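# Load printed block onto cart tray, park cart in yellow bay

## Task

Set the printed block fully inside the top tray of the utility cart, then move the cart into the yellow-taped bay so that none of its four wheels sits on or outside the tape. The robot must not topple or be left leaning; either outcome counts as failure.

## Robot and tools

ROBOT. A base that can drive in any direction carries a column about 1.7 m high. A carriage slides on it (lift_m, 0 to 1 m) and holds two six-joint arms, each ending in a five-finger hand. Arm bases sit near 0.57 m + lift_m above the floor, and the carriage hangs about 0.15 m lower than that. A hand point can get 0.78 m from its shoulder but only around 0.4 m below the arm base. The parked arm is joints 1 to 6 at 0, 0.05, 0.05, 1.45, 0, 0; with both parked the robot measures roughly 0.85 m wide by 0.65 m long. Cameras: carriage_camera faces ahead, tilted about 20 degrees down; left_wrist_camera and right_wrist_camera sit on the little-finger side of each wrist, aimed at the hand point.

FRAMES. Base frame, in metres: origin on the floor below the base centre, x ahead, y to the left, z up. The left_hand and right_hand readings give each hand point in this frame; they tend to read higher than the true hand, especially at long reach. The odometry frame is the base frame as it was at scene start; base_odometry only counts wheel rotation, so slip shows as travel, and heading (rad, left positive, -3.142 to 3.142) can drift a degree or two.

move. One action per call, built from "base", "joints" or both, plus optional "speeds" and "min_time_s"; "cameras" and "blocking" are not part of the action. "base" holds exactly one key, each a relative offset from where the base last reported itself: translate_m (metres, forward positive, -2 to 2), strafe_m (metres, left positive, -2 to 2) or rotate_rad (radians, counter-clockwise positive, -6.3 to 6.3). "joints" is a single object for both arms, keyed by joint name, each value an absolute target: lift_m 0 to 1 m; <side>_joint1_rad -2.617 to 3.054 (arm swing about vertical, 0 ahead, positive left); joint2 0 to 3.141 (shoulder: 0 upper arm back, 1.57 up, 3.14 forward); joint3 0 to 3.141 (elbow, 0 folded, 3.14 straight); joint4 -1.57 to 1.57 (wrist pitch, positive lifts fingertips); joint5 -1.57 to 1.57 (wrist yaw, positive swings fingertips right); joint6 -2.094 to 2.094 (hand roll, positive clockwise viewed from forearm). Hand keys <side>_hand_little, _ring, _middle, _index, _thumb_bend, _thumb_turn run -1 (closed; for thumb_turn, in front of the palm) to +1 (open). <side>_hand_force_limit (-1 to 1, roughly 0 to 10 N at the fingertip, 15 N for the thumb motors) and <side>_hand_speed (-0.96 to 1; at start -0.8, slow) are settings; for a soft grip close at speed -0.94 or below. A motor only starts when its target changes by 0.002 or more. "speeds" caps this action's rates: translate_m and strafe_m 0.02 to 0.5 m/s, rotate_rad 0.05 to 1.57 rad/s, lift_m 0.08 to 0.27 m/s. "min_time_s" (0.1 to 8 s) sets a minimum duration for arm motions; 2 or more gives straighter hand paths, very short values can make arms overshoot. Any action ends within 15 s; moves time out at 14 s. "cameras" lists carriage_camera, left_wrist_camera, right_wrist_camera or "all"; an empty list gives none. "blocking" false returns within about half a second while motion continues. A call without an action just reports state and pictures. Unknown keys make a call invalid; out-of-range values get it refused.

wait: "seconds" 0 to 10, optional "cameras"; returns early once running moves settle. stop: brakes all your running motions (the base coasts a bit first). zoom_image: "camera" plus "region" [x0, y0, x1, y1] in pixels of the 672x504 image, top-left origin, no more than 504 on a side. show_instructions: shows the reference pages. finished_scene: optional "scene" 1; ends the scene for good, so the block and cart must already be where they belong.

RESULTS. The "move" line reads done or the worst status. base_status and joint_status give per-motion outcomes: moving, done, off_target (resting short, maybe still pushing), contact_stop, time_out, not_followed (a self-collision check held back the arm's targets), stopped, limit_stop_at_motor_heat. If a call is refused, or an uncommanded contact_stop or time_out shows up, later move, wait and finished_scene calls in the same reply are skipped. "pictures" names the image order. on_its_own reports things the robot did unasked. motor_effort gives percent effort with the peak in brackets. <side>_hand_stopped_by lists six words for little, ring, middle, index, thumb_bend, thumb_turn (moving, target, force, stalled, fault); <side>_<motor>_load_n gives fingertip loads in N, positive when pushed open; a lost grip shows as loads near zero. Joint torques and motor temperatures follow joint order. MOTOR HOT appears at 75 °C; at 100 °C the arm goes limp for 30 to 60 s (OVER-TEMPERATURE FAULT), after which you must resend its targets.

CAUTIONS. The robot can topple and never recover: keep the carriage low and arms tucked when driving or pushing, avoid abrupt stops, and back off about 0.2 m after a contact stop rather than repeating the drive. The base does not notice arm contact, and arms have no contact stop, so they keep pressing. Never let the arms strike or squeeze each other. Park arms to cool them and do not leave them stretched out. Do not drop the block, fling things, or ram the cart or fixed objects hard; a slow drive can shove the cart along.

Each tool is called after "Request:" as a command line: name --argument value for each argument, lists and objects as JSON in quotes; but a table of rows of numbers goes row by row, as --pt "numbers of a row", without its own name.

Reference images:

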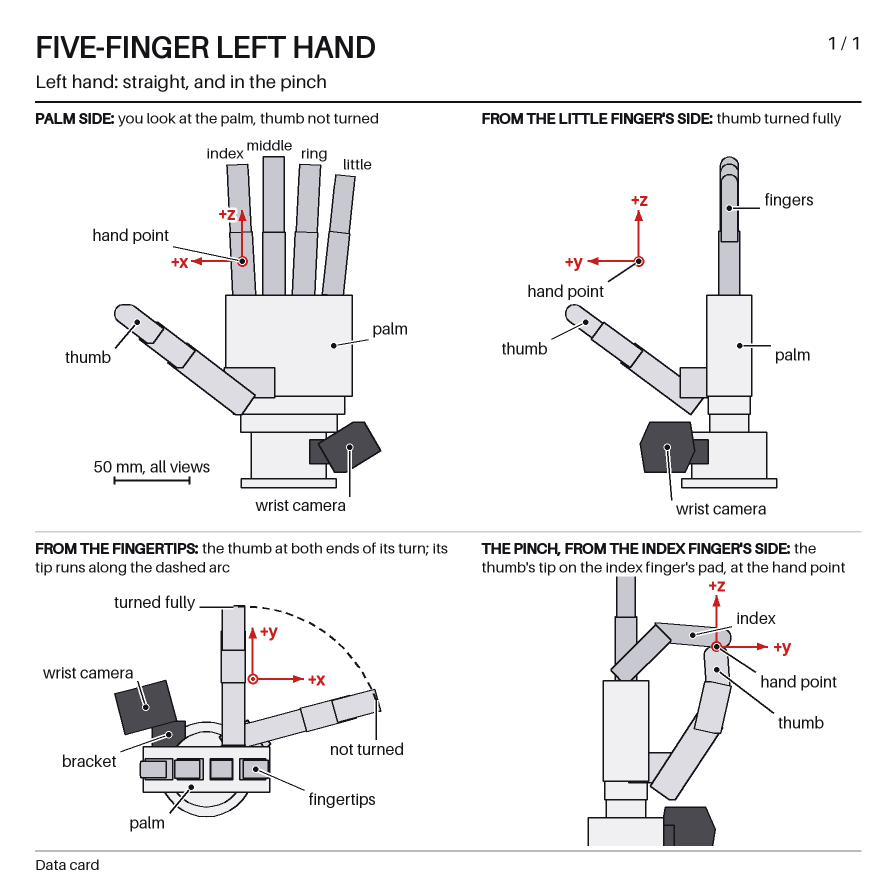

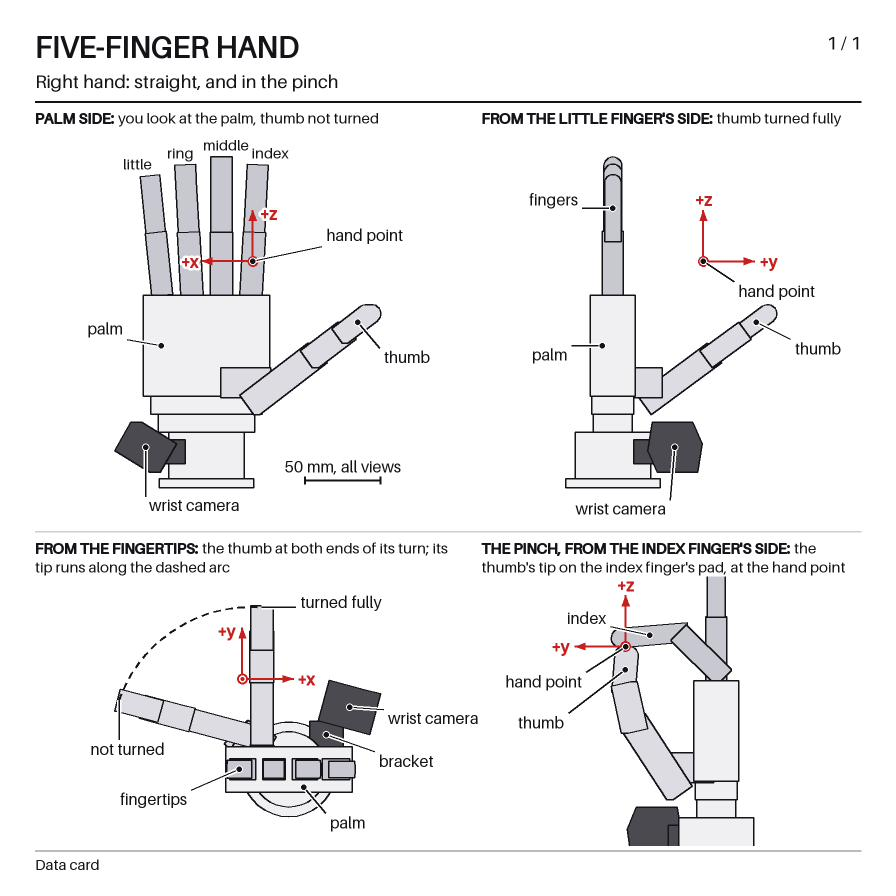

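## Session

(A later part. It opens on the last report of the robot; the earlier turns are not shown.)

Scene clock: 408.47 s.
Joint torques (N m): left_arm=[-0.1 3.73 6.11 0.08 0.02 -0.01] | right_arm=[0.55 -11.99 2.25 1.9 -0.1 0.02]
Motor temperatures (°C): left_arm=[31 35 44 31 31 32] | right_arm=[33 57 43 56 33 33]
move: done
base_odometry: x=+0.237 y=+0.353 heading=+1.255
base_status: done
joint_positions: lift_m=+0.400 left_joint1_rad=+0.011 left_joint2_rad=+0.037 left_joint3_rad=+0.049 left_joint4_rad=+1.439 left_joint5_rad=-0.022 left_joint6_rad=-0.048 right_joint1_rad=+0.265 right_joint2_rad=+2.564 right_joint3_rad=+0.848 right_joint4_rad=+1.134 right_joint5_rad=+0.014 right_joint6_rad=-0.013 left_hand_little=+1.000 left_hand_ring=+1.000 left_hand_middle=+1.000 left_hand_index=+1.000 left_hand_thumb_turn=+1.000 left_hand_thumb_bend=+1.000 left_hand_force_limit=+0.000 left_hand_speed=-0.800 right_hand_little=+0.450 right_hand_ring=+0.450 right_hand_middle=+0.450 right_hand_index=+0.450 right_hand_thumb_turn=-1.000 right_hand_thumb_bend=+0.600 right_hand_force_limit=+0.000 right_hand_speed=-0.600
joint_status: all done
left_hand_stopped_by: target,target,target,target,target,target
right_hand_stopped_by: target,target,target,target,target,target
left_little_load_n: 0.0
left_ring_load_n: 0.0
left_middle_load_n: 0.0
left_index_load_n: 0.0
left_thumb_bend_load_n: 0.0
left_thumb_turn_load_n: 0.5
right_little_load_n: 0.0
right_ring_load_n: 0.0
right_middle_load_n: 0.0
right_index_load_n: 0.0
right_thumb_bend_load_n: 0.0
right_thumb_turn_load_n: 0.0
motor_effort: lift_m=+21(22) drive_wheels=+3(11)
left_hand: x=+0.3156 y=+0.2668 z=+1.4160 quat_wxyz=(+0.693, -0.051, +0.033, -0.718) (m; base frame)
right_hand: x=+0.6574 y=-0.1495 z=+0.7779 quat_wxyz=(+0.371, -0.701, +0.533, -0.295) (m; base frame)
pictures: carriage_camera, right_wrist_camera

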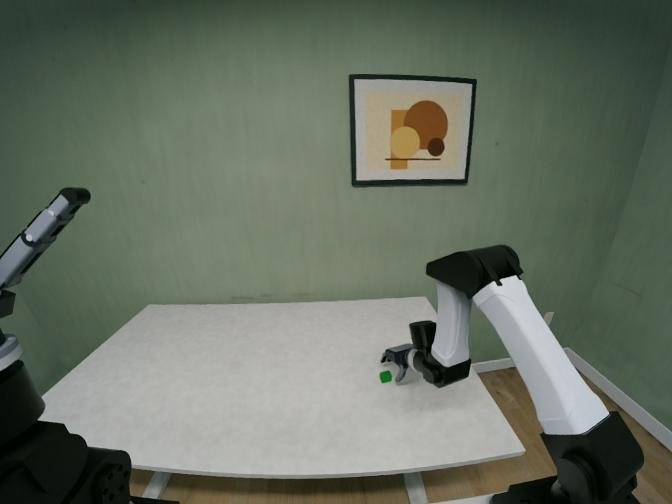

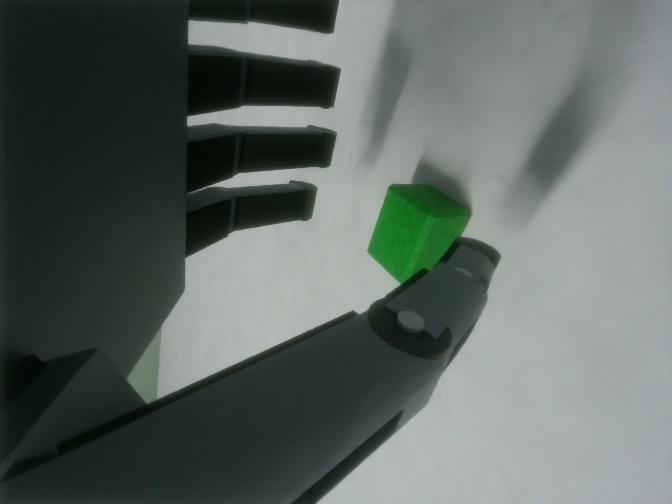

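Request:
move --joints '{"right_joint1_rad": 0.288, "right_joint2_rad": 2.70, "right_joint3_rad": 0.952, "right_joint4_rad": 1.195, "right_hand_thumb_bend": 0.7}' --min_time_s 2.5 --cameras '["right_wrist_camera"]'

Scene clock: 422.63 s.
Joint torques (N m): left_arm=[-0.2 3.77 6.11 0.05 0 -0.03] | right_arm=[0.49 -8.23 4.07 2.22 -0.11 0.11]
Motor temperatures (°C): left_arm=[31 35 44 31 31 32] | right_arm=[33 61 43 56 33 33]
move: done
base_odometry: x=+0.237 y=+0.353 heading=+1.255
base_status: not commanded
joint_positions: lift_m=+0.400 left_joint1_rad=+0.011 left_joint2_rad=+0.037 left_joint3_rad=+0.049 left_joint4_rad=+1.439 left_joint5_rad=-0.022 left_joint6_rad=-0.048 right_joint1_rad=+0.281 right_joint2_rad=+2.689 right_joint3_rad=+0.938 right_joint4_rad=+1.172 right_joint5_rad=+0.014 right_joint6_rad=-0.013 left_hand_little=+1.000 left_hand_ring=+1.000 left_hand_middle=+1.000 left_hand_index=+1.000 left_hand_thumb_turn=+1.000 left_hand_thumb_bend=+1.000 left_hand_force_limit=+0.000 left_hand_speed=-0.800 right_hand_little=+0.450 right_hand_ring=+0.450 right_hand_middle=+0.450 right_hand_index=+0.450 right_hand_thumb_turn=-1.000 right_hand_thumb_bend=+0.700 right_hand_force_limit=+0.000 right_hand_speed=-0.600
joint_status: all done
left_hand_stopped_by: target,target,target,target,target,target
right_hand_stopped_by: target,target,target,target,target,target
left_little_load_n: 0.0
left_ring_load_n: 0.0
left_middle_load_n: 0.0
left_index_load_n: 0.0
left_thumb_bend_load_n: 0.0
left_thumb_turn_load_n: 0.0
right_little_load_n: 0.0
right_ring_load_n: 0.0
right_middle_load_n: 0.0
right_index_load_n: 0.0
right_thumb_bend_load_n: 0.0
right_thumb_turn_load_n: 0.0
motor_effort: lift_m=+21(22) drive_wheels=+3(3)
left_hand: x=+0.3156 y=+0.2668 z=+1.4160 quat_wxyz=(+0.693, -0.051, +0.033, -0.718) (m; base frame)
right_hand: x=+0.6631 y=-0.1401 z=+0.7494 quat_wxyz=(+0.375, -0.704, +0.527, -0.293) (m; base frame)
pictures: right_wrist_camera

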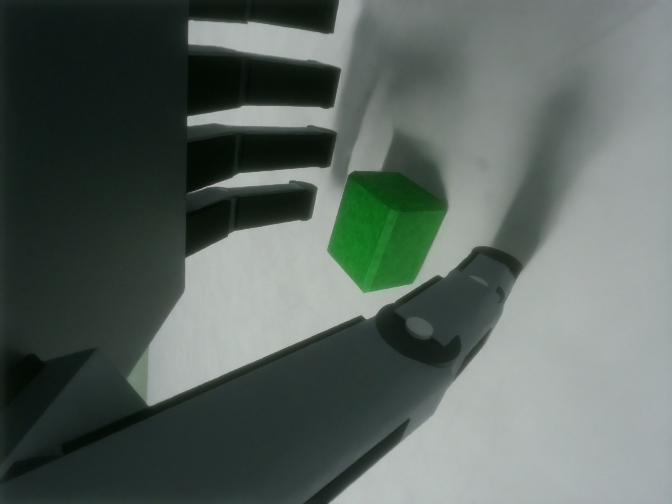

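Request:
move --joints '{"lift_m": 0.393}'

Request:
move --joints '{"right_hand_speed": -0.92, "right_hand_force_limit": -0.5, "right_hand_index": -0.4, "right_hand_middle": -0.4, "right_hand_ring": 0.1, "right_hand_little": 0.1, "right_hand_thumb_bend": -0.32}' --cameras '["carriage_camera", "right_wrist_camera"]'

Request:
zoom_image --camera "carriage_camera" --region '[350, 340, 430, 410]'

Scene clock: 426.30 s.
Joint torques (N m): left_arm=[-0.02 3.79 6.06 0.02 0.02 -0.05] | right_arm=[0.46 -8.75 3.6 2.07 -0.11 0.02]
Motor temperatures (°C): left_arm=[31 35 44 31 31 32] | right_arm=[33 60 43 56 33 33]
move: done
base_odometry: x=+0.237 y=+0.353 heading=+1.255
base_status: not commanded
joint_positions: lift_m=+0.393 left_joint1_rad=+0.011 left_joint2_rad=+0.037 left_joint3_rad=+0.049 left_joint4_rad=+1.438 left_joint5_rad=-0.022 left_joint6_rad=-0.048 right_joint1_rad=+0.281 right_joint2_rad=+2.696 right_joint3_rad=+0.941 right_joint4_rad=+1.180 right_joint5_rad=+0.014 right_joint6_rad=-0.013 left_hand_little=+1.000 left_hand_ring=+1.000 left_hand_middle=+1.000 left_hand_index=+1.000 left_hand_thumb_turn=+1.000 left_hand_thumb_bend=+1.000 left_hand_force_limit=+0.000 left_hand_speed=-0.800 right_hand_little=+0.450 right_hand_ring=+0.450 right_hand_middle=+0.450 right_hand_index=+0.450 right_hand_thumb_turn=-1.000 right_hand_thumb_bend=+0.700 right_hand_force_limit=+0.000 right_hand_speed=-0.600
joint_status: all done
left_hand_stopped_by: target,target,target,target,target,target
right_hand_stopped_by: target,target,target,target,target,target
left_little_load_n: 0.0
left_ring_load_n: 0.0
left_middle_load_n: 0.0
left_index_load_n: 0.0
left_thumb_bend_load_n: 0.0
left_thumb_turn_load_n: 0.0
right_little_load_n: 0.0
right_ring_load_n: 0.0
right_middle_load_n: 0.0
right_index_load_n: 0.0
right_thumb_bend_load_n: 0.0
right_thumb_turn_load_n: 0.0
motor_effort: lift_m=+20(22) drive_wheels=+2(3)
left_hand: x=+0.3157 y=+0.2668 z=+1.4091 quat_wxyz=(+0.693, -0.051, +0.033, -0.718) (m; base frame)
right_hand: x=+0.6638 y=-0.1399 z=+0.7417 quat_wxyz=(+0.376, -0.703, +0.526, -0.295) (m; base frame)
pictures: none

Scene clock: 430.63 s.
Joint torques (N m): left_arm=[-0.06 3.74 6.16 0.05 0.02 -0.04] | right_arm=[0.31 -8.94 3.71 2.13 -0.12 0.09]
Motor temperatures (°C): left_arm=[31 35 44 31 31 32] | right_arm=[33 60 43 57 33 33]
move: off_target
base_odometry: x=+0.237 y=+0.353 heading=+1.255
base_status: not commanded
joint_positions: lift_m=+0.393 left_joint1_rad=+0.011 left_joint2_rad=+0.037 left_joint3_rad=+0.049 left_joint4_rad=+1.439 left_joint5_rad=-0.022 left_joint6_rad=-0.048 right_joint1_rad=+0.281 right_joint2_rad=+2.696 right_joint3_rad=+0.941 right_joint4_rad=+1.180 right_joint5_rad=+0.014 right_joint6_rad=-0.013 left_hand_little=+1.000 left_hand_ring=+1.000 left_hand_middle=+1.000 left_hand_index=+1.000 left_hand_thumb_turn=+1.000 left_hand_thumb_bend=+1.000 left_hand_force_limit=+0.000 left_hand_speed=-0.800 right_hand_little=+0.100 right_hand_ring=+0.100 right_hand_middle=-0.019 right_hand_index=-0.027 right_hand_thumb_turn=-1.000 right_hand_thumb_bend=+0.461 right_hand_force_limit=-0.500 right_hand_speed=-0.920
joint_status: right_hand_middle off_target (ended at -0.019, target -0.400); right_hand_index off_target (ended at -0.027, target -0.400); right_hand_thumb_bend off_target (ended at +0.461, target -0.320); the others done
left_hand_stopped_by: target,target,target,target,target,target
right_hand_stopped_by: target,target,force,force,force,target
left_little_load_n: 0.0
left_ring_load_n: 0.0
left_middle_load_n: 0.0
left_index_load_n: 0.0
left_thumb_bend_load_n: 0.0
left_thumb_turn_load_n: 0.0
right_little_load_n: 0.0
right_ring_load_n: 0.0
right_middle_load_n: 3.0
right_index_load_n: 2.5
right_thumb_bend_load_n: 5.0
right_thumb_turn_load_n: -1.5
motor_effort: lift_m=+21(21) drive_wheels=+3(3)
left_hand: x=+0.3156 y=+0.2668 z=+1.4091 quat_wxyz=(+0.693, -0.051, +0.033, -0.718) (m; base frame)
right_hand: x=+0.6638 y=-0.1399 z=+0.7417 quat_wxyz=(+0.376, -0.703, +0.526, -0.295) (m; base frame)
pictures: carriage_camera, right_wrist_camera

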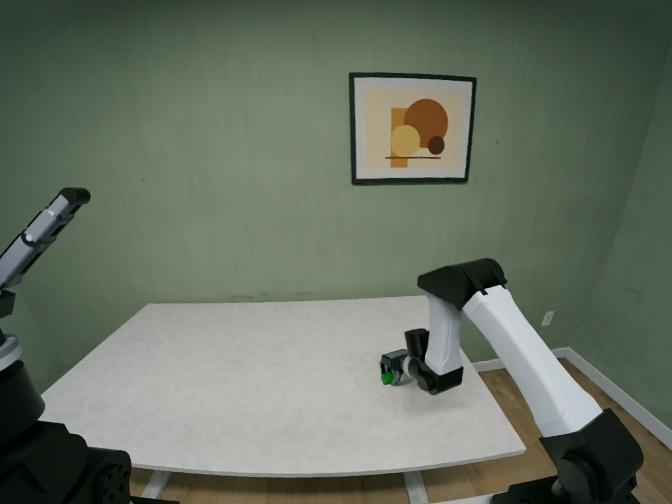

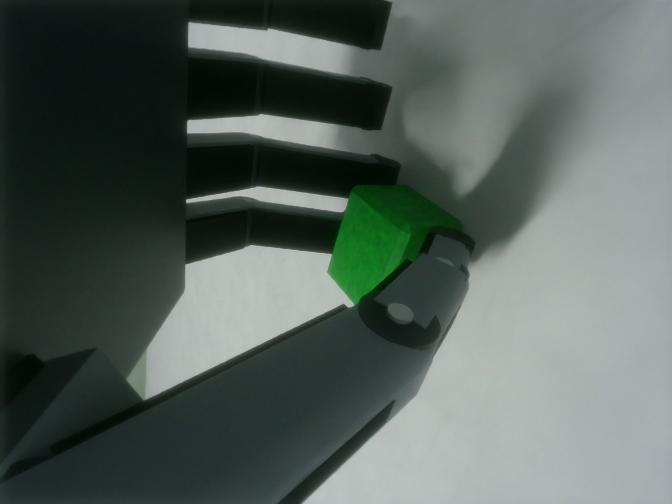

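Scaled by 6.300.

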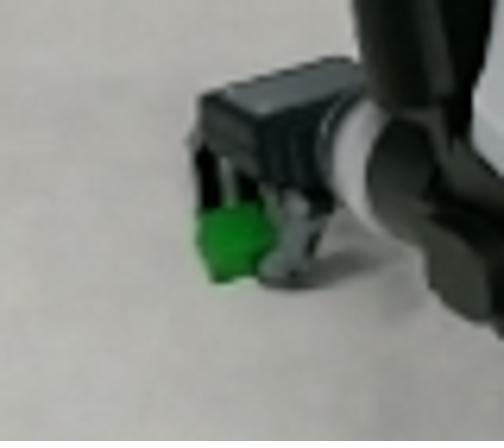

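Request:
move --joints '{"lift_m": 0.42}' --speeds '{"lift_m": 0.08}' --cameras '["carriage_camera", "right_wrist_camera"]'

Request:
zoom_image --camera "carriage_camera" --region '[350, 340, 430, 410]'

Scene clock: 434.93 s.
Joint torques (N m): left_arm=[-0.1 3.75 6.11 0.08 0.03 -0.03] | right_arm=[0.43 -8.9 3.71 1.98 -0.09 0.07]
Motor temperatures (°C): left_arm=[31 35 44 31 31 32] | right_arm=[33 59 43 57 33 33]
move: done
base_odometry: x=+0.237 y=+0.353 heading=+1.255
base_status: not commanded
joint_positions: lift_m=+0.420 left_joint1_rad=+0.011 left_joint2_rad=+0.037 left_joint3_rad=+0.049 left_joint4_rad=+1.439 left_joint5_rad=-0.022 left_joint6_rad=-0.048 right_joint1_rad=+0.281 right_joint2_rad=+2.698 right_joint3_rad=+0.942 right_joint4_rad=+1.185 right_joint5_rad=+0.014 right_joint6_rad=-0.013 left_hand_little=+1.000 left_hand_ring=+1.000 left_hand_middle=+1.000 left_hand_index=+1.000 left_hand_thumb_turn=+1.000 left_hand_thumb_bend=+1.000 left_hand_force_limit=+0.000 left_hand_speed=-0.800 right_hand_little=+0.100 right_hand_ring=+0.100 right_hand_middle=-0.019 right_hand_index=-0.027 right_hand_thumb_turn=-1.000 right_hand_thumb_bend=+0.461 right_hand_force_limit=-0.500 right_hand_speed=-0.920
joint_status: all done
left_hand_stopped_by: target,target,target,target,target,target
right_hand_stopped_by: target,target,force,force,force,target
left_little_load_n: 0.0
left_ring_load_n: 0.0
left_middle_load_n: 0.0
left_index_load_n: 0.0
left_thumb_bend_load_n: 0.0
left_thumb_turn_load_n: 0.0
right_little_load_n: 0.0
right_ring_load_n: 0.0
right_middle_load_n: 3.0
right_index_load_n: 3.0
right_thumb_bend_load_n: 5.0
right_thumb_turn_load_n: -1.5
motor_effort: lift_m=+22(26) drive_wheels=+3(3)
left_hand: x=+0.3155 y=+0.2668 z=+1.4360 quat_wxyz=(+0.693, -0.051, +0.033, -0.718) (m; base frame)
right_hand: x=+0.6641 y=-0.1398 z=+0.7685 quat_wxyz=(+0.378, -0.703, +0.526, -0.295) (m; base frame)
pictures: carriage_camera, right_wrist_camera

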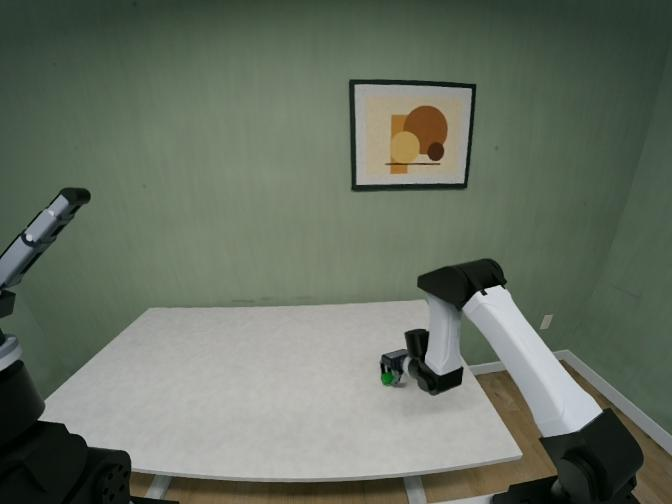

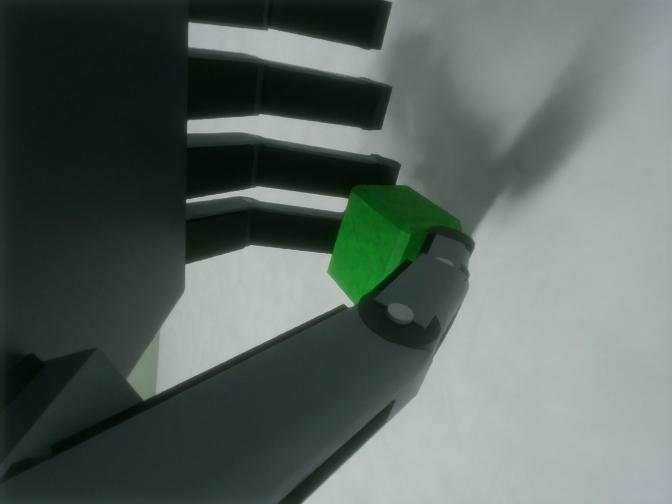

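Scaled by 6.300.

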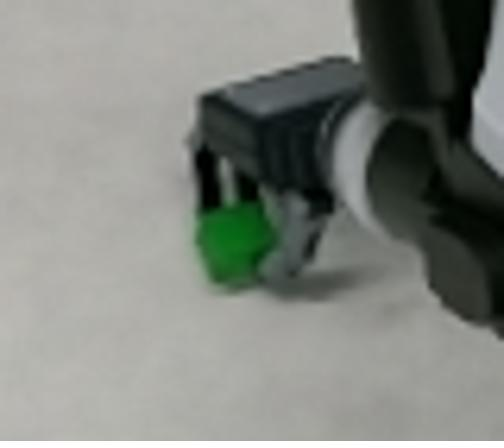

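Request:
move --joints '{"lift_m": 0.55}' --speeds '{"lift_m": 0.12}'

Request:
move --base '{"translate_m": -0.38}' --joints '{"right_joint1_rad": 0.1, "right_joint2_rad": 2.175, "right_joint3_rad": 0.364, "right_joint4_rad": 1.231}' --speeds '{"translate_m": 0.25}' --min_time_s 4

Request:
move --base '{"rotate_rad": -2.6}' --speeds '{"rotate_rad": 0.6}' --cameras '["carriage_camera", "right_wrist_camera"]'

Scene clock: 459.83 s.
Joint torques (N m): left_arm=[-0.01 3.78 5.98 0.05 0.03 -0.05] | right_arm=[0.54 -9.13 3.47 2.06 -0.11 0.03]
Motor temperatures (°C): left_arm=[31 35 44 31 31 32] | right_arm=[33 60 42 60 33 33]
move: done
base_odometry: x=+0.237 y=+0.353 heading=+1.255
base_status: not commanded
joint_positions: lift_m=+0.550 left_joint1_rad=+0.011 left_joint2_rad=+0.037 left_joint3_rad=+0.049 left_joint4_rad=+1.439 left_joint5_rad=-0.022 left_joint6_rad=-0.048 right_joint1_rad=+0.281 right_joint2_rad=+2.701 right_joint3_rad=+0.943 right_joint4_rad=+1.187 right_joint5_rad=+0.014 right_joint6_rad=-0.013 left_hand_little=+1.000 left_hand_ring=+1.000 left_hand_middle=+1.000 left_hand_index=+1.000 left_hand_thumb_turn=+1.000 left_hand_thumb_bend=+1.000 left_hand_force_limit=+0.000 left_hand_speed=-0.800 right_hand_little=+0.100 right_hand_ring=+0.100 right_hand_middle=-0.019 right_hand_index=-0.027 right_hand_thumb_turn=-1.000 right_hand_thumb_bend=+0.461 right_hand_force_limit=-0.500 right_hand_speed=-0.920
joint_status: all done
left_hand_stopped_by: target,target,target,target,target,target
right_hand_stopped_by: target,target,force,force,force,target
left_little_load_n: 0.0
left_ring_load_n: 0.0
left_middle_load_n: 0.0
left_index_load_n: 0.5
left_thumb_bend_load_n: 0.0
left_thumb_turn_load_n: 0.0
right_little_load_n: 0.0
right_ring_load_n: 0.0
right_middle_load_n: 3.0
right_index_load_n: 2.5
right_thumb_bend_load_n: 5.0
right_thumb_turn_load_n: -1.5
motor_effort: lift_m=+22(26) drive_wheels=+2(3)
left_hand: x=+0.3155 y=+0.2668 z=+1.5660 quat_wxyz=(+0.693, -0.051, +0.033, -0.718) (m; base frame)
right_hand: x=+0.6639 y=-0.1399 z=+0.8977 quat_wxyz=(+0.377, -0.703, +0.526, -0.295) (m; base frame)
pictures: none

Scene clock: 464.13 s.
Joint torques (N m): left_arm=[-0.12 3.77 6.12 0.03 -0.02 -0.03] | right_arm=[-0.49 -8.7 1.52 2.18 -0.06 0.09]
Motor temperatures (°C): left_arm=[31 35 44 31 31 32] | right_arm=[33 60 42 60 33 33]
move: done
base_odometry: x=+0.119 y=-0.008 heading=+1.255
base_status: done
joint_positions: lift_m=+0.550 left_joint1_rad=+0.011 left_joint2_rad=+0.037 left_joint3_rad=+0.049 left_joint4_rad=+1.440 left_joint5_rad=-0.022 left_joint6_rad=-0.048 right_joint1_rad=+0.106 right_joint2_rad=+2.206 right_joint3_rad=+0.369 right_joint4_rad=+1.206 right_joint5_rad=+0.014 right_joint6_rad=-0.013 left_hand_little=+1.000 left_hand_ring=+1.000 left_hand_middle=+1.000 left_hand_index=+1.000 left_hand_thumb_turn=+1.000 left_hand_thumb_bend=+1.000 left_hand_force_limit=+0.000 left_hand_speed=-0.800 right_hand_little=+0.100 right_hand_ring=+0.100 right_hand_middle=-0.019 right_hand_index=-0.027 right_hand_thumb_turn=-1.000 right_hand_thumb_bend=+0.461 right_hand_force_limit=-0.500 right_hand_speed=-0.920
joint_status: all done
left_hand_stopped_by: target,target,target,target,target,target
right_hand_stopped_by: target,target,force,force,force,target
left_little_load_n: 0.0
left_ring_load_n: 0.0
left_middle_load_n: 0.0
left_index_load_n: 0.0
left_thumb_bend_load_n: 0.0
left_thumb_turn_load_n: 0.0
right_little_load_n: -0.5
right_ring_load_n: 0.0
right_middle_load_n: 3.0
right_index_load_n: 3.0
right_thumb_bend_load_n: 4.5
right_thumb_turn_load_n: -1.5
motor_effort: lift_m=+22(22) drive_wheels=-2(9)
left_hand: x=+0.3154 y=+0.2668 z=+1.5661 quat_wxyz=(+0.693, -0.051, +0.033, -0.718) (m; base frame)
right_hand: x=+0.5708 y=-0.2307 z=+0.9862 quat_wxyz=(+0.331, -0.665, +0.594, -0.309) (m; base frame)
pictures: none

Scene clock: 469.53 s.
Joint torques (N m): left_arm=[-0.06 3.73 6.08 0.05 0.03 -0.04] | right_arm=[-0.02 -8.47 1.43 2.13 -0.1 0.07]
Motor temperatures (°C): left_arm=[31 35 44 31 31 32] | right_arm=[33 60 42 60 33 33]
move: done
base_odometry: x=+0.119 y=-0.008 heading=-1.345
base_status: done
joint_positions: lift_m=+0.550 left_joint1_rad=+0.011 left_joint2_rad=+0.037 left_joint3_rad=+0.049 left_joint4_rad=+1.438 left_joint5_rad=-0.022 left_joint6_rad=-0.048 right_joint1_rad=+0.102 right_joint2_rad=+2.206 right_joint3_rad=+0.369 right_joint4_rad=+1.210 right_joint5_rad=+0.014 right_joint6_rad=-0.013 left_hand_little=+1.000 left_hand_ring=+1.000 left_hand_middle=+1.000 left_hand_index=+1.000 left_hand_thumb_turn=+1.000 left_hand_thumb_bend=+1.000 left_hand_force_limit=+0.000 left_hand_speed=-0.800 right_hand_little=+0.100 right_hand_ring=+0.100 right_hand_middle=-0.019 right_hand_index=-0.027 right_hand_thumb_turn=-1.000 right_hand_thumb_bend=+0.461 right_hand_force_limit=-0.500 right_hand_speed=-0.920
joint_status: not commanded
left_hand_stopped_by: target,target,target,target,target,target
right_hand_stopped_by: target,target,force,force,force,target
left_little_load_n: 0.0
left_ring_load_n: 0.0
left_middle_load_n: 0.0
left_index_load_n: 0.0
left_thumb_bend_load_n: 0.0
left_thumb_turn_load_n: 0.0
right_little_load_n: 0.0
right_ring_load_n: 0.0
right_middle_load_n: 3.0
right_index_load_n: 3.0
right_thumb_bend_load_n: 5.0
right_thumb_turn_load_n: -1.5
motor_effort: lift_m=+21(22) drive_wheels=+3(10)
left_hand: x=+0.3157 y=+0.2668 z=+1.5660 quat_wxyz=(+0.693, -0.051, +0.033, -0.718) (m; base frame)
right_hand: x=+0.5719 y=-0.2322 z=+0.9869 quat_wxyz=(+0.331, -0.663, +0.595, -0.311) (m; base frame)
pictures: carriage_camera, right_wrist_camera

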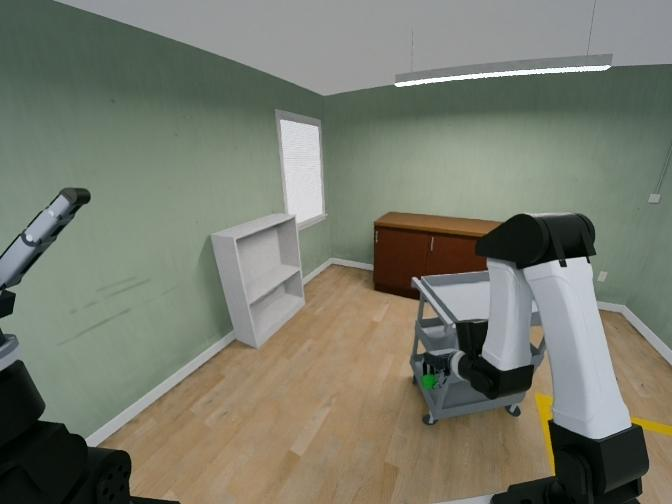

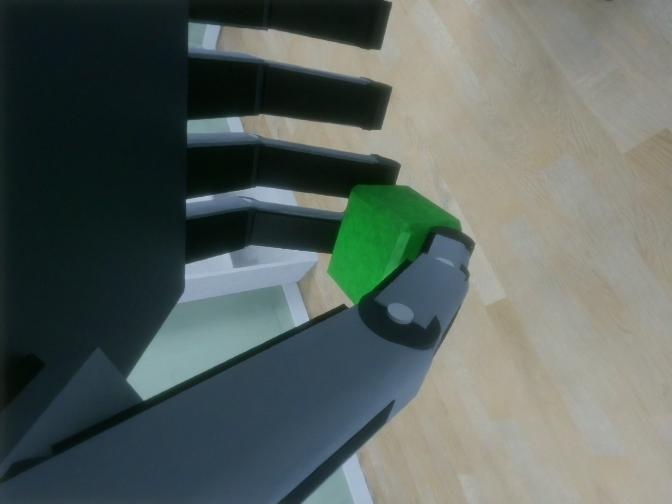

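Request:
move --base '{"strafe_m": -0.75}' --speeds '{"strafe_m": 0.3}' --cameras '["carriage_camera", "right_wrist_camera"]'

Scene clock: 478.83 s.
Joint torques (N m): left_arm=[-0.1 3.78 6.05 0.06 0.02 -0.04] | right_arm=[-0.1 -8.54 1.57 2.06 -0.12 0.08]
Motor temperatures (°C): left_arm=[31 35 44 31 31 32] | right_arm=[33 59 42 60 33 33]
move: done
base_odometry: x=-0.612 y=-0.175 heading=-1.346
base_status: done
joint_positions: lift_m=+0.550 left_joint1_rad=+0.011 left_joint2_rad=+0.037 left_joint3_rad=+0.049 left_joint4_rad=+1.438 left_joint5_rad=-0.022 left_joint6_rad=-0.048 right_joint1_rad=+0.102 right_joint2_rad=+2.206 right_joint3_rad=+0.369 right_joint4_rad=+1.210 right_joint5_rad=+0.013 right_joint6_rad=-0.013 left_hand_little=+1.000 left_hand_ring=+1.000 left_hand_middle=+1.000 left_hand_index=+1.000 left_hand_thumb_turn=+1.000 left_hand_thumb_bend=+1.000 left_hand_force_limit=+0.000 left_hand_speed=-0.800 right_hand_little=+0.100 right_hand_ring=+0.100 right_hand_middle=-0.019 right_hand_index=-0.027 right_hand_thumb_turn=-1.000 right_hand_thumb_bend=+0.461 right_hand_force_limit=-0.500 right_hand_speed=-0.920
joint_status: not commanded
left_hand_stopped_by: target,target,target,target,target,target
right_hand_stopped_by: target,target,force,force,force,target
left_little_load_n: 0.0
left_ring_load_n: 0.0
left_middle_load_n: 0.0
left_index_load_n: 0.0
left_thumb_bend_load_n: 0.0
left_thumb_turn_load_n: 0.0
right_little_load_n: 0.0
right_ring_load_n: 0.0
right_middle_load_n: 3.0
right_index_load_n: 3.0
right_thumb_bend_load_n: 5.0
right_thumb_turn_load_n: -1.5
motor_effort: lift_m=+22(22) drive_wheels=-6(14)
left_hand: x=+0.3157 y=+0.2668 z=+1.5660 quat_wxyz=(+0.693, -0.051, +0.033, -0.718) (m; base frame)
right_hand: x=+0.5718 y=-0.2319 z=+0.9869 quat_wxyz=(+0.332, -0.663, +0.595, -0.311) (m; base frame)
pictures: carriage_camera, right_wrist_camera

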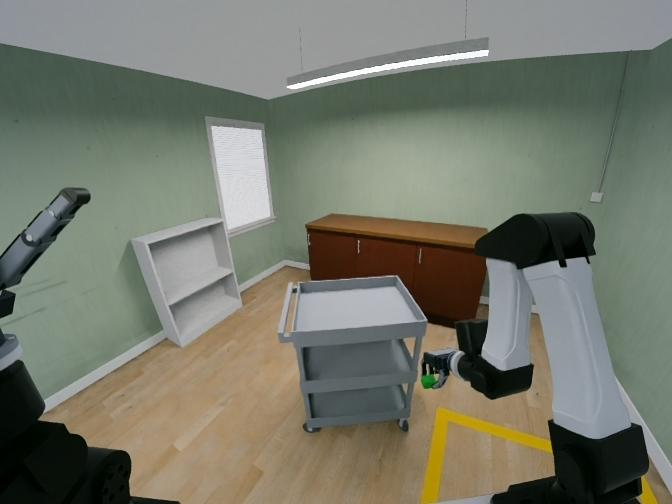

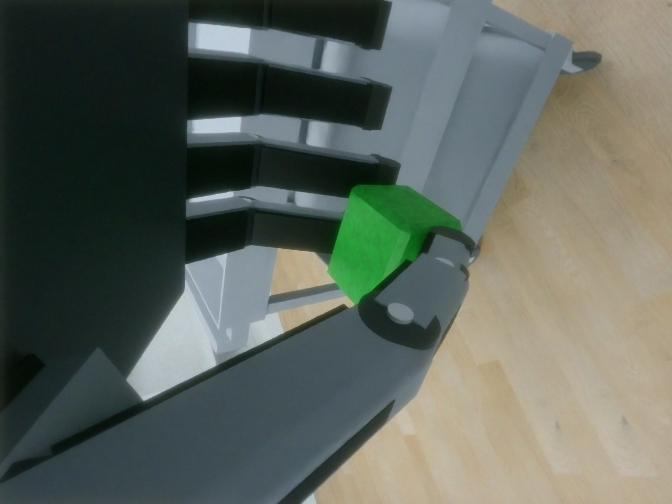

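Request:
zoom_image --camera "carriage_camera" --region '[260, 255, 450, 445]'

Scaled by 2.653.

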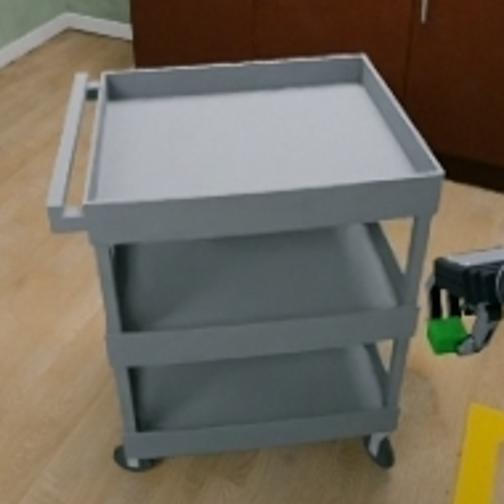

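Request:
move --base '{"translate_m": 0.35}' --speeds '{"translate_m": 0.2}' --cameras '["carriage_camera", "right_wrist_camera"]'

Request:
zoom_image --camera "carriage_camera" --region '[220, 280, 470, 504]'

Scene clock: 497.03 s.
Joint torques (N m): left_arm=[-0.14 3.79 6.08 0.09 0.03 -0.04] | right_arm=[-0.28 -8.35 1.91 2.12 -0.12 0.07]
Motor temperatures (°C): left_arm=[31 35 44 31 31 32] | right_arm=[33 58 41 60 33 33]
move: done
base_odometry: x=-0.534 y=-0.516 heading=-1.346
base_status: done
joint_positions: lift_m=+0.550 left_joint1_rad=+0.011 left_joint2_rad=+0.037 left_joint3_rad=+0.049 left_joint4_rad=+1.437 left_joint5_rad=-0.022 left_joint6_rad=-0.048 right_joint1_rad=+0.102 right_joint2_rad=+2.205 right_joint3_rad=+0.366 right_joint4_rad=+1.210 right_joint5_rad=+0.013 right_joint6_rad=-0.013 left_hand_little=+1.000 left_hand_ring=+1.000 left_hand_middle=+1.000 left_hand_index=+1.000 left_hand_thumb_turn=+1.000 left_hand_thumb_bend=+1.000 left_hand_force_limit=+0.000 left_hand_speed=-0.800 right_hand_little=+0.100 right_hand_ring=+0.100 right_hand_middle=-0.019 right_hand_index=-0.027 right_hand_thumb_turn=-1.000 right_hand_thumb_bend=+0.461 right_hand_force_limit=-0.500 right_hand_speed=-0.920
joint_status: not commanded
left_hand_stopped_by: target,target,target,target,target,target
right_hand_stopped_by: target,target,force,force,force,target
left_little_load_n: 0.0
left_ring_load_n: 0.0
left_middle_load_n: 0.0
left_index_load_n: 0.0
left_thumb_bend_load_n: 0.0
left_thumb_turn_load_n: 0.0
right_little_load_n: 0.0
right_ring_load_n: 0.0
right_middle_load_n: 3.0
right_index_load_n: 3.0
right_thumb_bend_load_n: 5.0
right_thumb_turn_load_n: -1.5
motor_effort: lift_m=+22(22) drive_wheels=-5(9)
left_hand: x=+0.3161 y=+0.2668 z=+1.5658 quat_wxyz=(+0.693, -0.052, +0.034, -0.718) (m; base frame)
right_hand: x=+0.5709 y=-0.2320 z=+0.9868 quat_wxyz=(+0.331, -0.663, +0.595, -0.310) (m; base frame)
pictures: carriage_camera, right_wrist_camera

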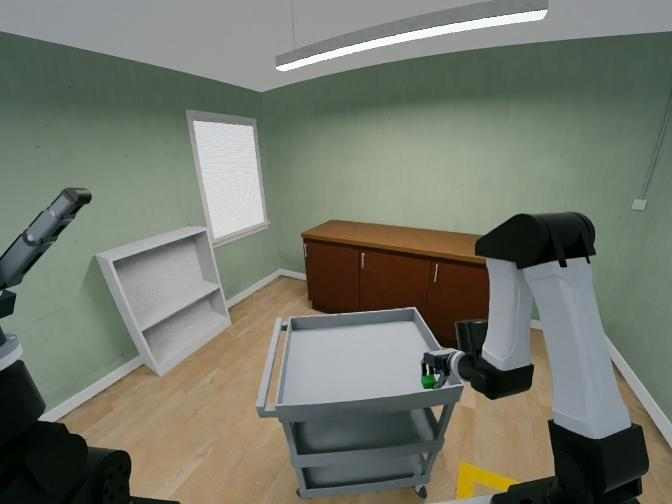

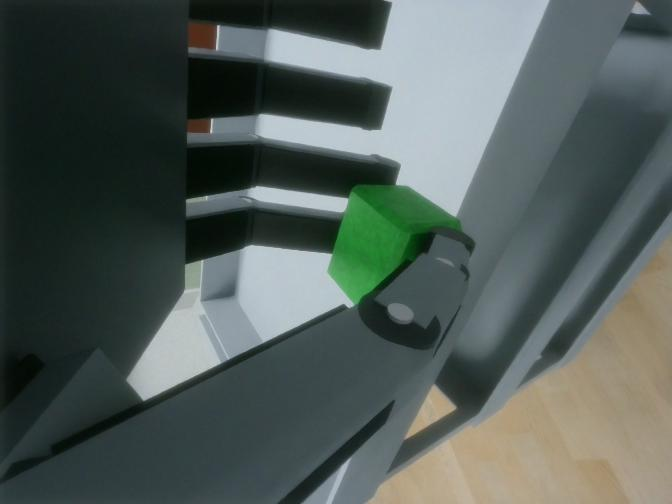

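Scaled by 2.016.

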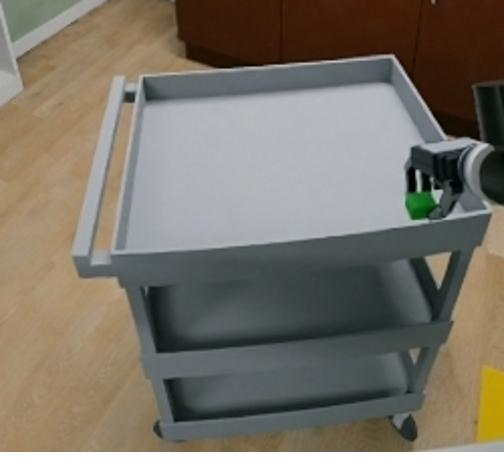

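Request:
move --base '{"translate_m": 0.12}' --joints '{"lift_m": 0.52, "right_joint1_rad": 0.1, "right_joint2_rad": 2.322, "right_joint3_rad": 0.96, "right_joint4_rad": 0.81}' --speeds '{"translate_m": 0.15}' --min_time_s 3 --cameras '["carriage_camera", "right_wrist_camera"]'

Scene clock: 509.73 s.
Joint torques (N m): left_arm=[0.01 3.82 6.05 0.07 0.03 -0.03] | right_arm=[-0.24 -8.32 7.17 1.94 -0.08 0.11]
Motor temperatures (°C): left_arm=[31 35 44 31 31 32] | right_arm=[33 58 41 60 33 33]
move: done
base_odometry: x=-0.508 y=-0.633 heading=-1.346
base_status: done
joint_positions: lift_m=+0.520 left_joint1_rad=+0.011 left_joint2_rad=+0.037 left_joint3_rad=+0.049 left_joint4_rad=+1.437 left_joint5_rad=-0.022 left_joint6_rad=-0.048 right_joint1_rad=+0.102 right_joint2_rad=+2.311 right_joint3_rad=+0.939 right_joint4_rad=+0.816 right_joint5_rad=+0.013 right_joint6_rad=-0.013 left_hand_little=+1.000 left_hand_ring=+1.000 left_hand_middle=+1.000 left_hand_index=+1.000 left_hand_thumb_turn=+1.000 left_hand_thumb_bend=+1.000 left_hand_force_limit=+0.000 left_hand_speed=-0.800 right_hand_little=+0.100 right_hand_ring=+0.100 right_hand_middle=-0.019 right_hand_index=-0.027 right_hand_thumb_turn=-1.000 right_hand_thumb_bend=+0.461 right_hand_force_limit=-0.500 right_hand_speed=-0.920
joint_status: all done
left_hand_stopped_by: target,target,target,target,target,target
right_hand_stopped_by: target,target,force,force,force,target
left_little_load_n: 0.0
left_ring_load_n: 0.0
left_middle_load_n: 0.0
left_index_load_n: 0.0
left_thumb_bend_load_n: 0.0
left_thumb_turn_load_n: 0.0
right_little_load_n: 0.0
right_ring_load_n: 0.0
right_middle_load_n: 3.0
right_index_load_n: 2.5
right_thumb_bend_load_n: 5.0
right_thumb_turn_load_n: -1.5
motor_effort: lift_m=+21(22) drive_wheels=-4(12)
left_hand: x=+0.3161 y=+0.2668 z=+1.5359 quat_wxyz=(+0.693, -0.052, +0.034, -0.718) (m; base frame)
right_hand: x=+0.7206 y=-0.2166 z=+0.9768 quat_wxyz=(+0.355, -0.650, +0.584, -0.332) (m; base frame)
pictures: carriage_camera, right_wrist_camera

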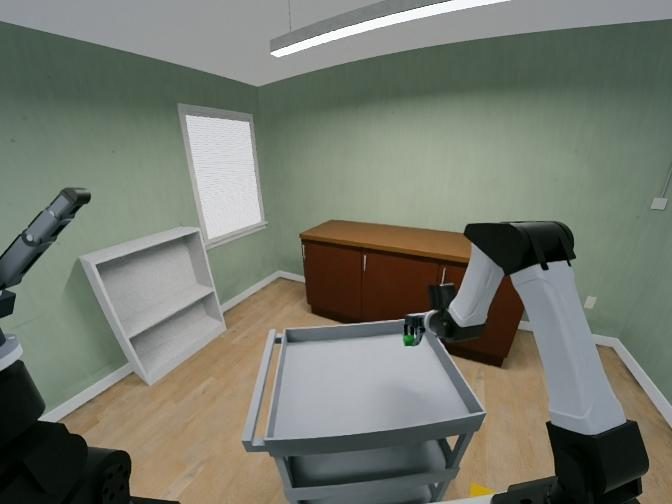

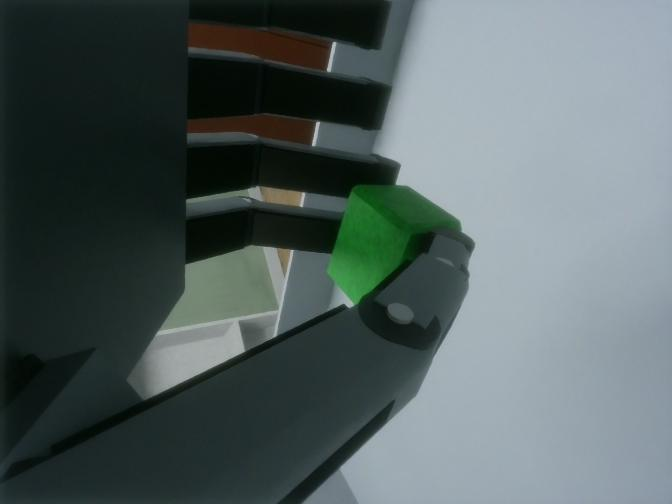

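Request:
move --joints '{"right_joint1_rad": 0.25, "right_joint2_rad": 2.745, "right_joint3_rad": 1.12, "right_joint4_rad": 1.07}' --min_time_s 3 --cameras '["carriage_camera", "right_wrist_camera"]'

Request:
zoom_image --camera "carriage_camera" --region '[320, 300, 480, 440]'

Scene clock: 516.50 s.
Joint torques (N m): left_arm=[-0.06 3.78 6.01 0.08 0.02 -0.04] | right_arm=[0.57 -8.81 4.9 2.17 -0.07 0.06]
Motor temperatures (°C): left_arm=[31 35 44 31 31 32] | right_arm=[33 58 42 59 33 33]
move: done
base_odometry: x=-0.508 y=-0.633 heading=-1.346
base_status: not commanded
joint_positions: lift_m=+0.520 left_joint1_rad=+0.011 left_joint2_rad=+0.037 left_joint3_rad=+0.049 left_joint4_rad=+1.437 left_joint5_rad=-0.022 left_joint6_rad=-0.048 right_joint1_rad=+0.244 right_joint2_rad=+2.734 right_joint3_rad=+1.104 right_joint4_rad=+1.045 right_joint5_rad=+0.013 right_joint6_rad=-0.013 left_hand_little=+1.000 left_hand_ring=+1.000 left_hand_middle=+1.000 left_hand_index=+1.000 left_hand_thumb_turn=+1.000 left_hand_thumb_bend=+1.000 left_hand_force_limit=+0.000 left_hand_speed=-0.800 right_hand_little=+0.100 right_hand_ring=+0.100 right_hand_middle=-0.019 right_hand_index=-0.027 right_hand_thumb_turn=-1.000 right_hand_thumb_bend=+0.461 right_hand_force_limit=-0.500 right_hand_speed=-0.920
joint_status: all done
left_hand_stopped_by: target,target,target,target,target,target
right_hand_stopped_by: target,target,force,force,force,target
left_little_load_n: 0.0
left_ring_load_n: 0.0
left_middle_load_n: 0.0
left_index_load_n: 0.5
left_thumb_bend_load_n: 0.0
left_thumb_turn_load_n: 0.0
right_little_load_n: 0.0
right_ring_load_n: 0.0
right_middle_load_n: 3.0
right_index_load_n: 3.0
right_thumb_bend_load_n: 5.0
right_thumb_turn_load_n: -1.5
motor_effort: lift_m=+21(21) drive_wheels=-4(4)
left_hand: x=+0.3161 y=+0.2668 z=+1.5359 quat_wxyz=(+0.693, -0.052, +0.034, -0.718) (m; base frame)
right_hand: x=+0.7012 y=-0.1482 z=+0.8609 quat_wxyz=(+0.367, -0.696, +0.541, -0.298) (m; base frame)
pictures: carriage_camera, right_wrist_camera

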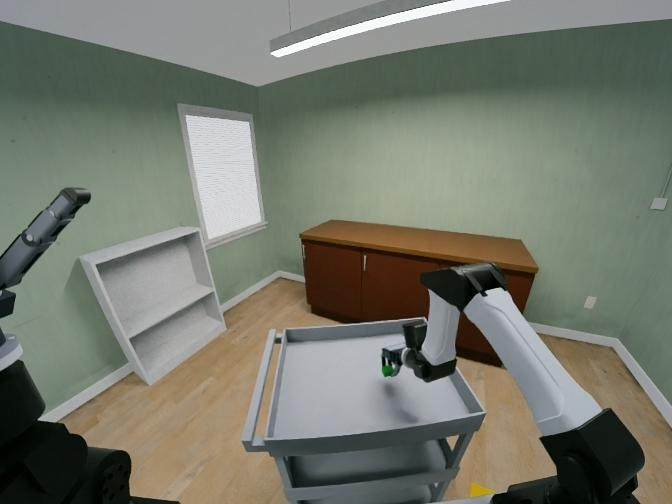

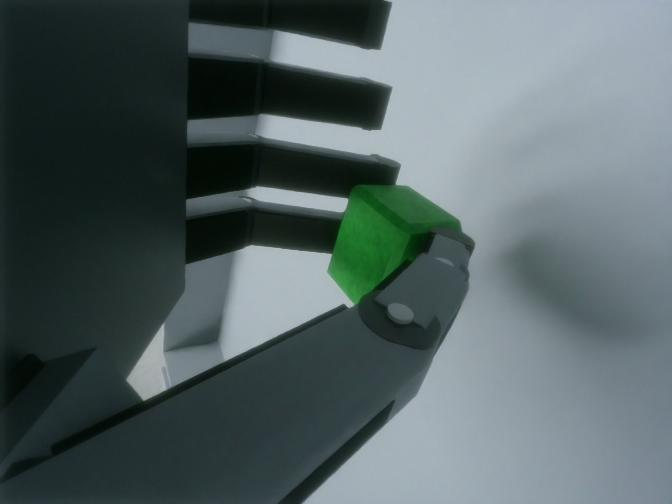

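Scaled by 3.150.

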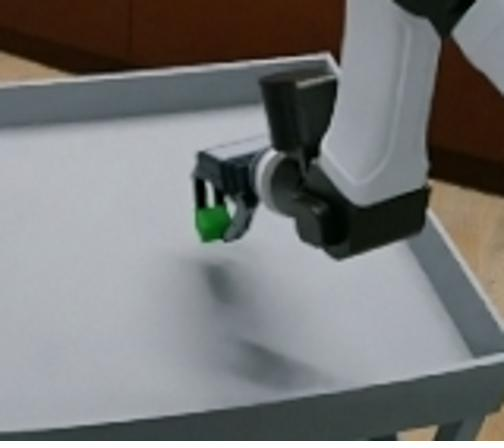

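Request:
move --joints '{"lift_m": 0.485}' --speeds '{"lift_m": 0.08}' --cameras '["carriage_camera", "right_wrist_camera"]'

Request:
zoom_image --camera "carriage_camera" --region '[340, 330, 440, 430]'

Scene clock: 519.80 s.
Joint torques (N m): left_arm=[-0.13 3.81 6.15 0.07 0 -0.04] | right_arm=[0.49 -9.5 4.64 2.15 -0.08 0.09]
Motor temperatures (°C): left_arm=[31 35 44 31 31 32] | right_arm=[33 58 42 59 33 33]
move: done
base_odometry: x=-0.508 y=-0.633 heading=-1.346
base_status: not commanded
joint_positions: lift_m=+0.485 left_joint1_rad=+0.011 left_joint2_rad=+0.037 left_joint3_rad=+0.049 left_joint4_rad=+1.438 left_joint5_rad=-0.022 left_joint6_rad=-0.048 right_joint1_rad=+0.244 right_joint2_rad=+2.741 right_joint3_rad=+1.107 right_joint4_rad=+1.053 right_joint5_rad=+0.013 right_joint6_rad=-0.013 left_hand_little=+1.000 left_hand_ring=+1.000 left_hand_middle=+1.000 left_hand_index=+1.000 left_hand_thumb_turn=+1.000 left_hand_thumb_bend=+1.000 left_hand_force_limit=+0.000 left_hand_speed=-0.800 right_hand_little=+0.100 right_hand_ring=+0.100 right_hand_middle=-0.019 right_hand_index=-0.027 right_hand_thumb_turn=-1.000 right_hand_thumb_bend=+0.461 right_hand_force_limit=-0.500 right_hand_speed=-0.920
joint_status: all done
left_hand_stopped_by: target,target,target,target,target,target
right_hand_stopped_by: target,target,force,force,force,target
left_little_load_n: 0.0
left_ring_load_n: 0.0
left_middle_load_n: 0.0
left_index_load_n: 0.0
left_thumb_bend_load_n: 0.0
left_thumb_turn_load_n: 0.0
right_little_load_n: 0.0
right_ring_load_n: 0.0
right_middle_load_n: 3.5
right_index_load_n: 3.0
right_thumb_bend_load_n: 5.0
right_thumb_turn_load_n: -1.5
motor_effort: lift_m=+21(21) drive_wheels=-4(4)
left_hand: x=+0.3159 y=+0.2668 z=+1.5010 quat_wxyz=(+0.693, -0.051, +0.034, -0.718) (m; base frame)
right_hand: x=+0.7023 y=-0.1480 z=+0.8253 quat_wxyz=(+0.369, -0.695, +0.540, -0.300) (m; base frame)
pictures: carriage_camera, right_wrist_camera

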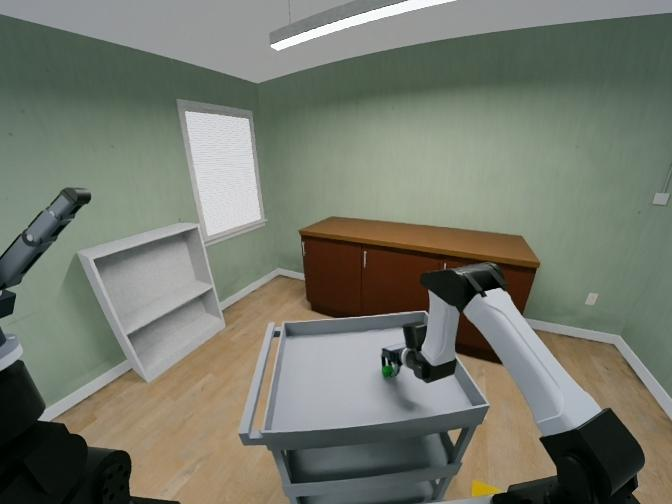

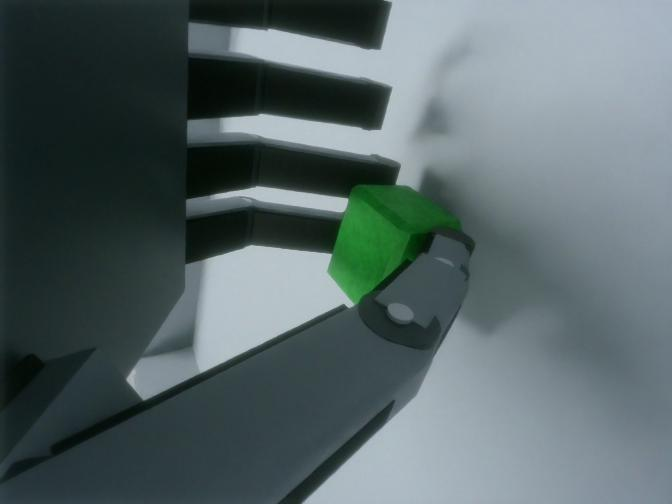

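Scaled by 5.040.

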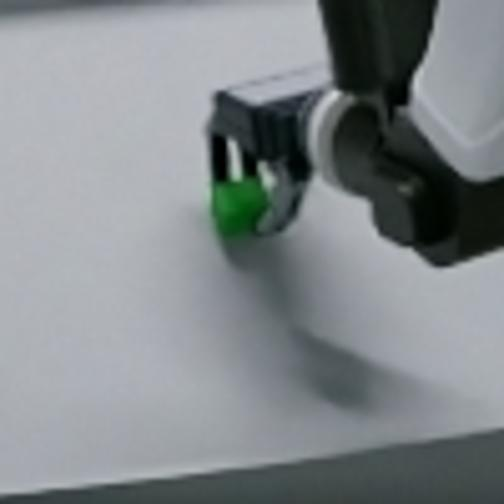

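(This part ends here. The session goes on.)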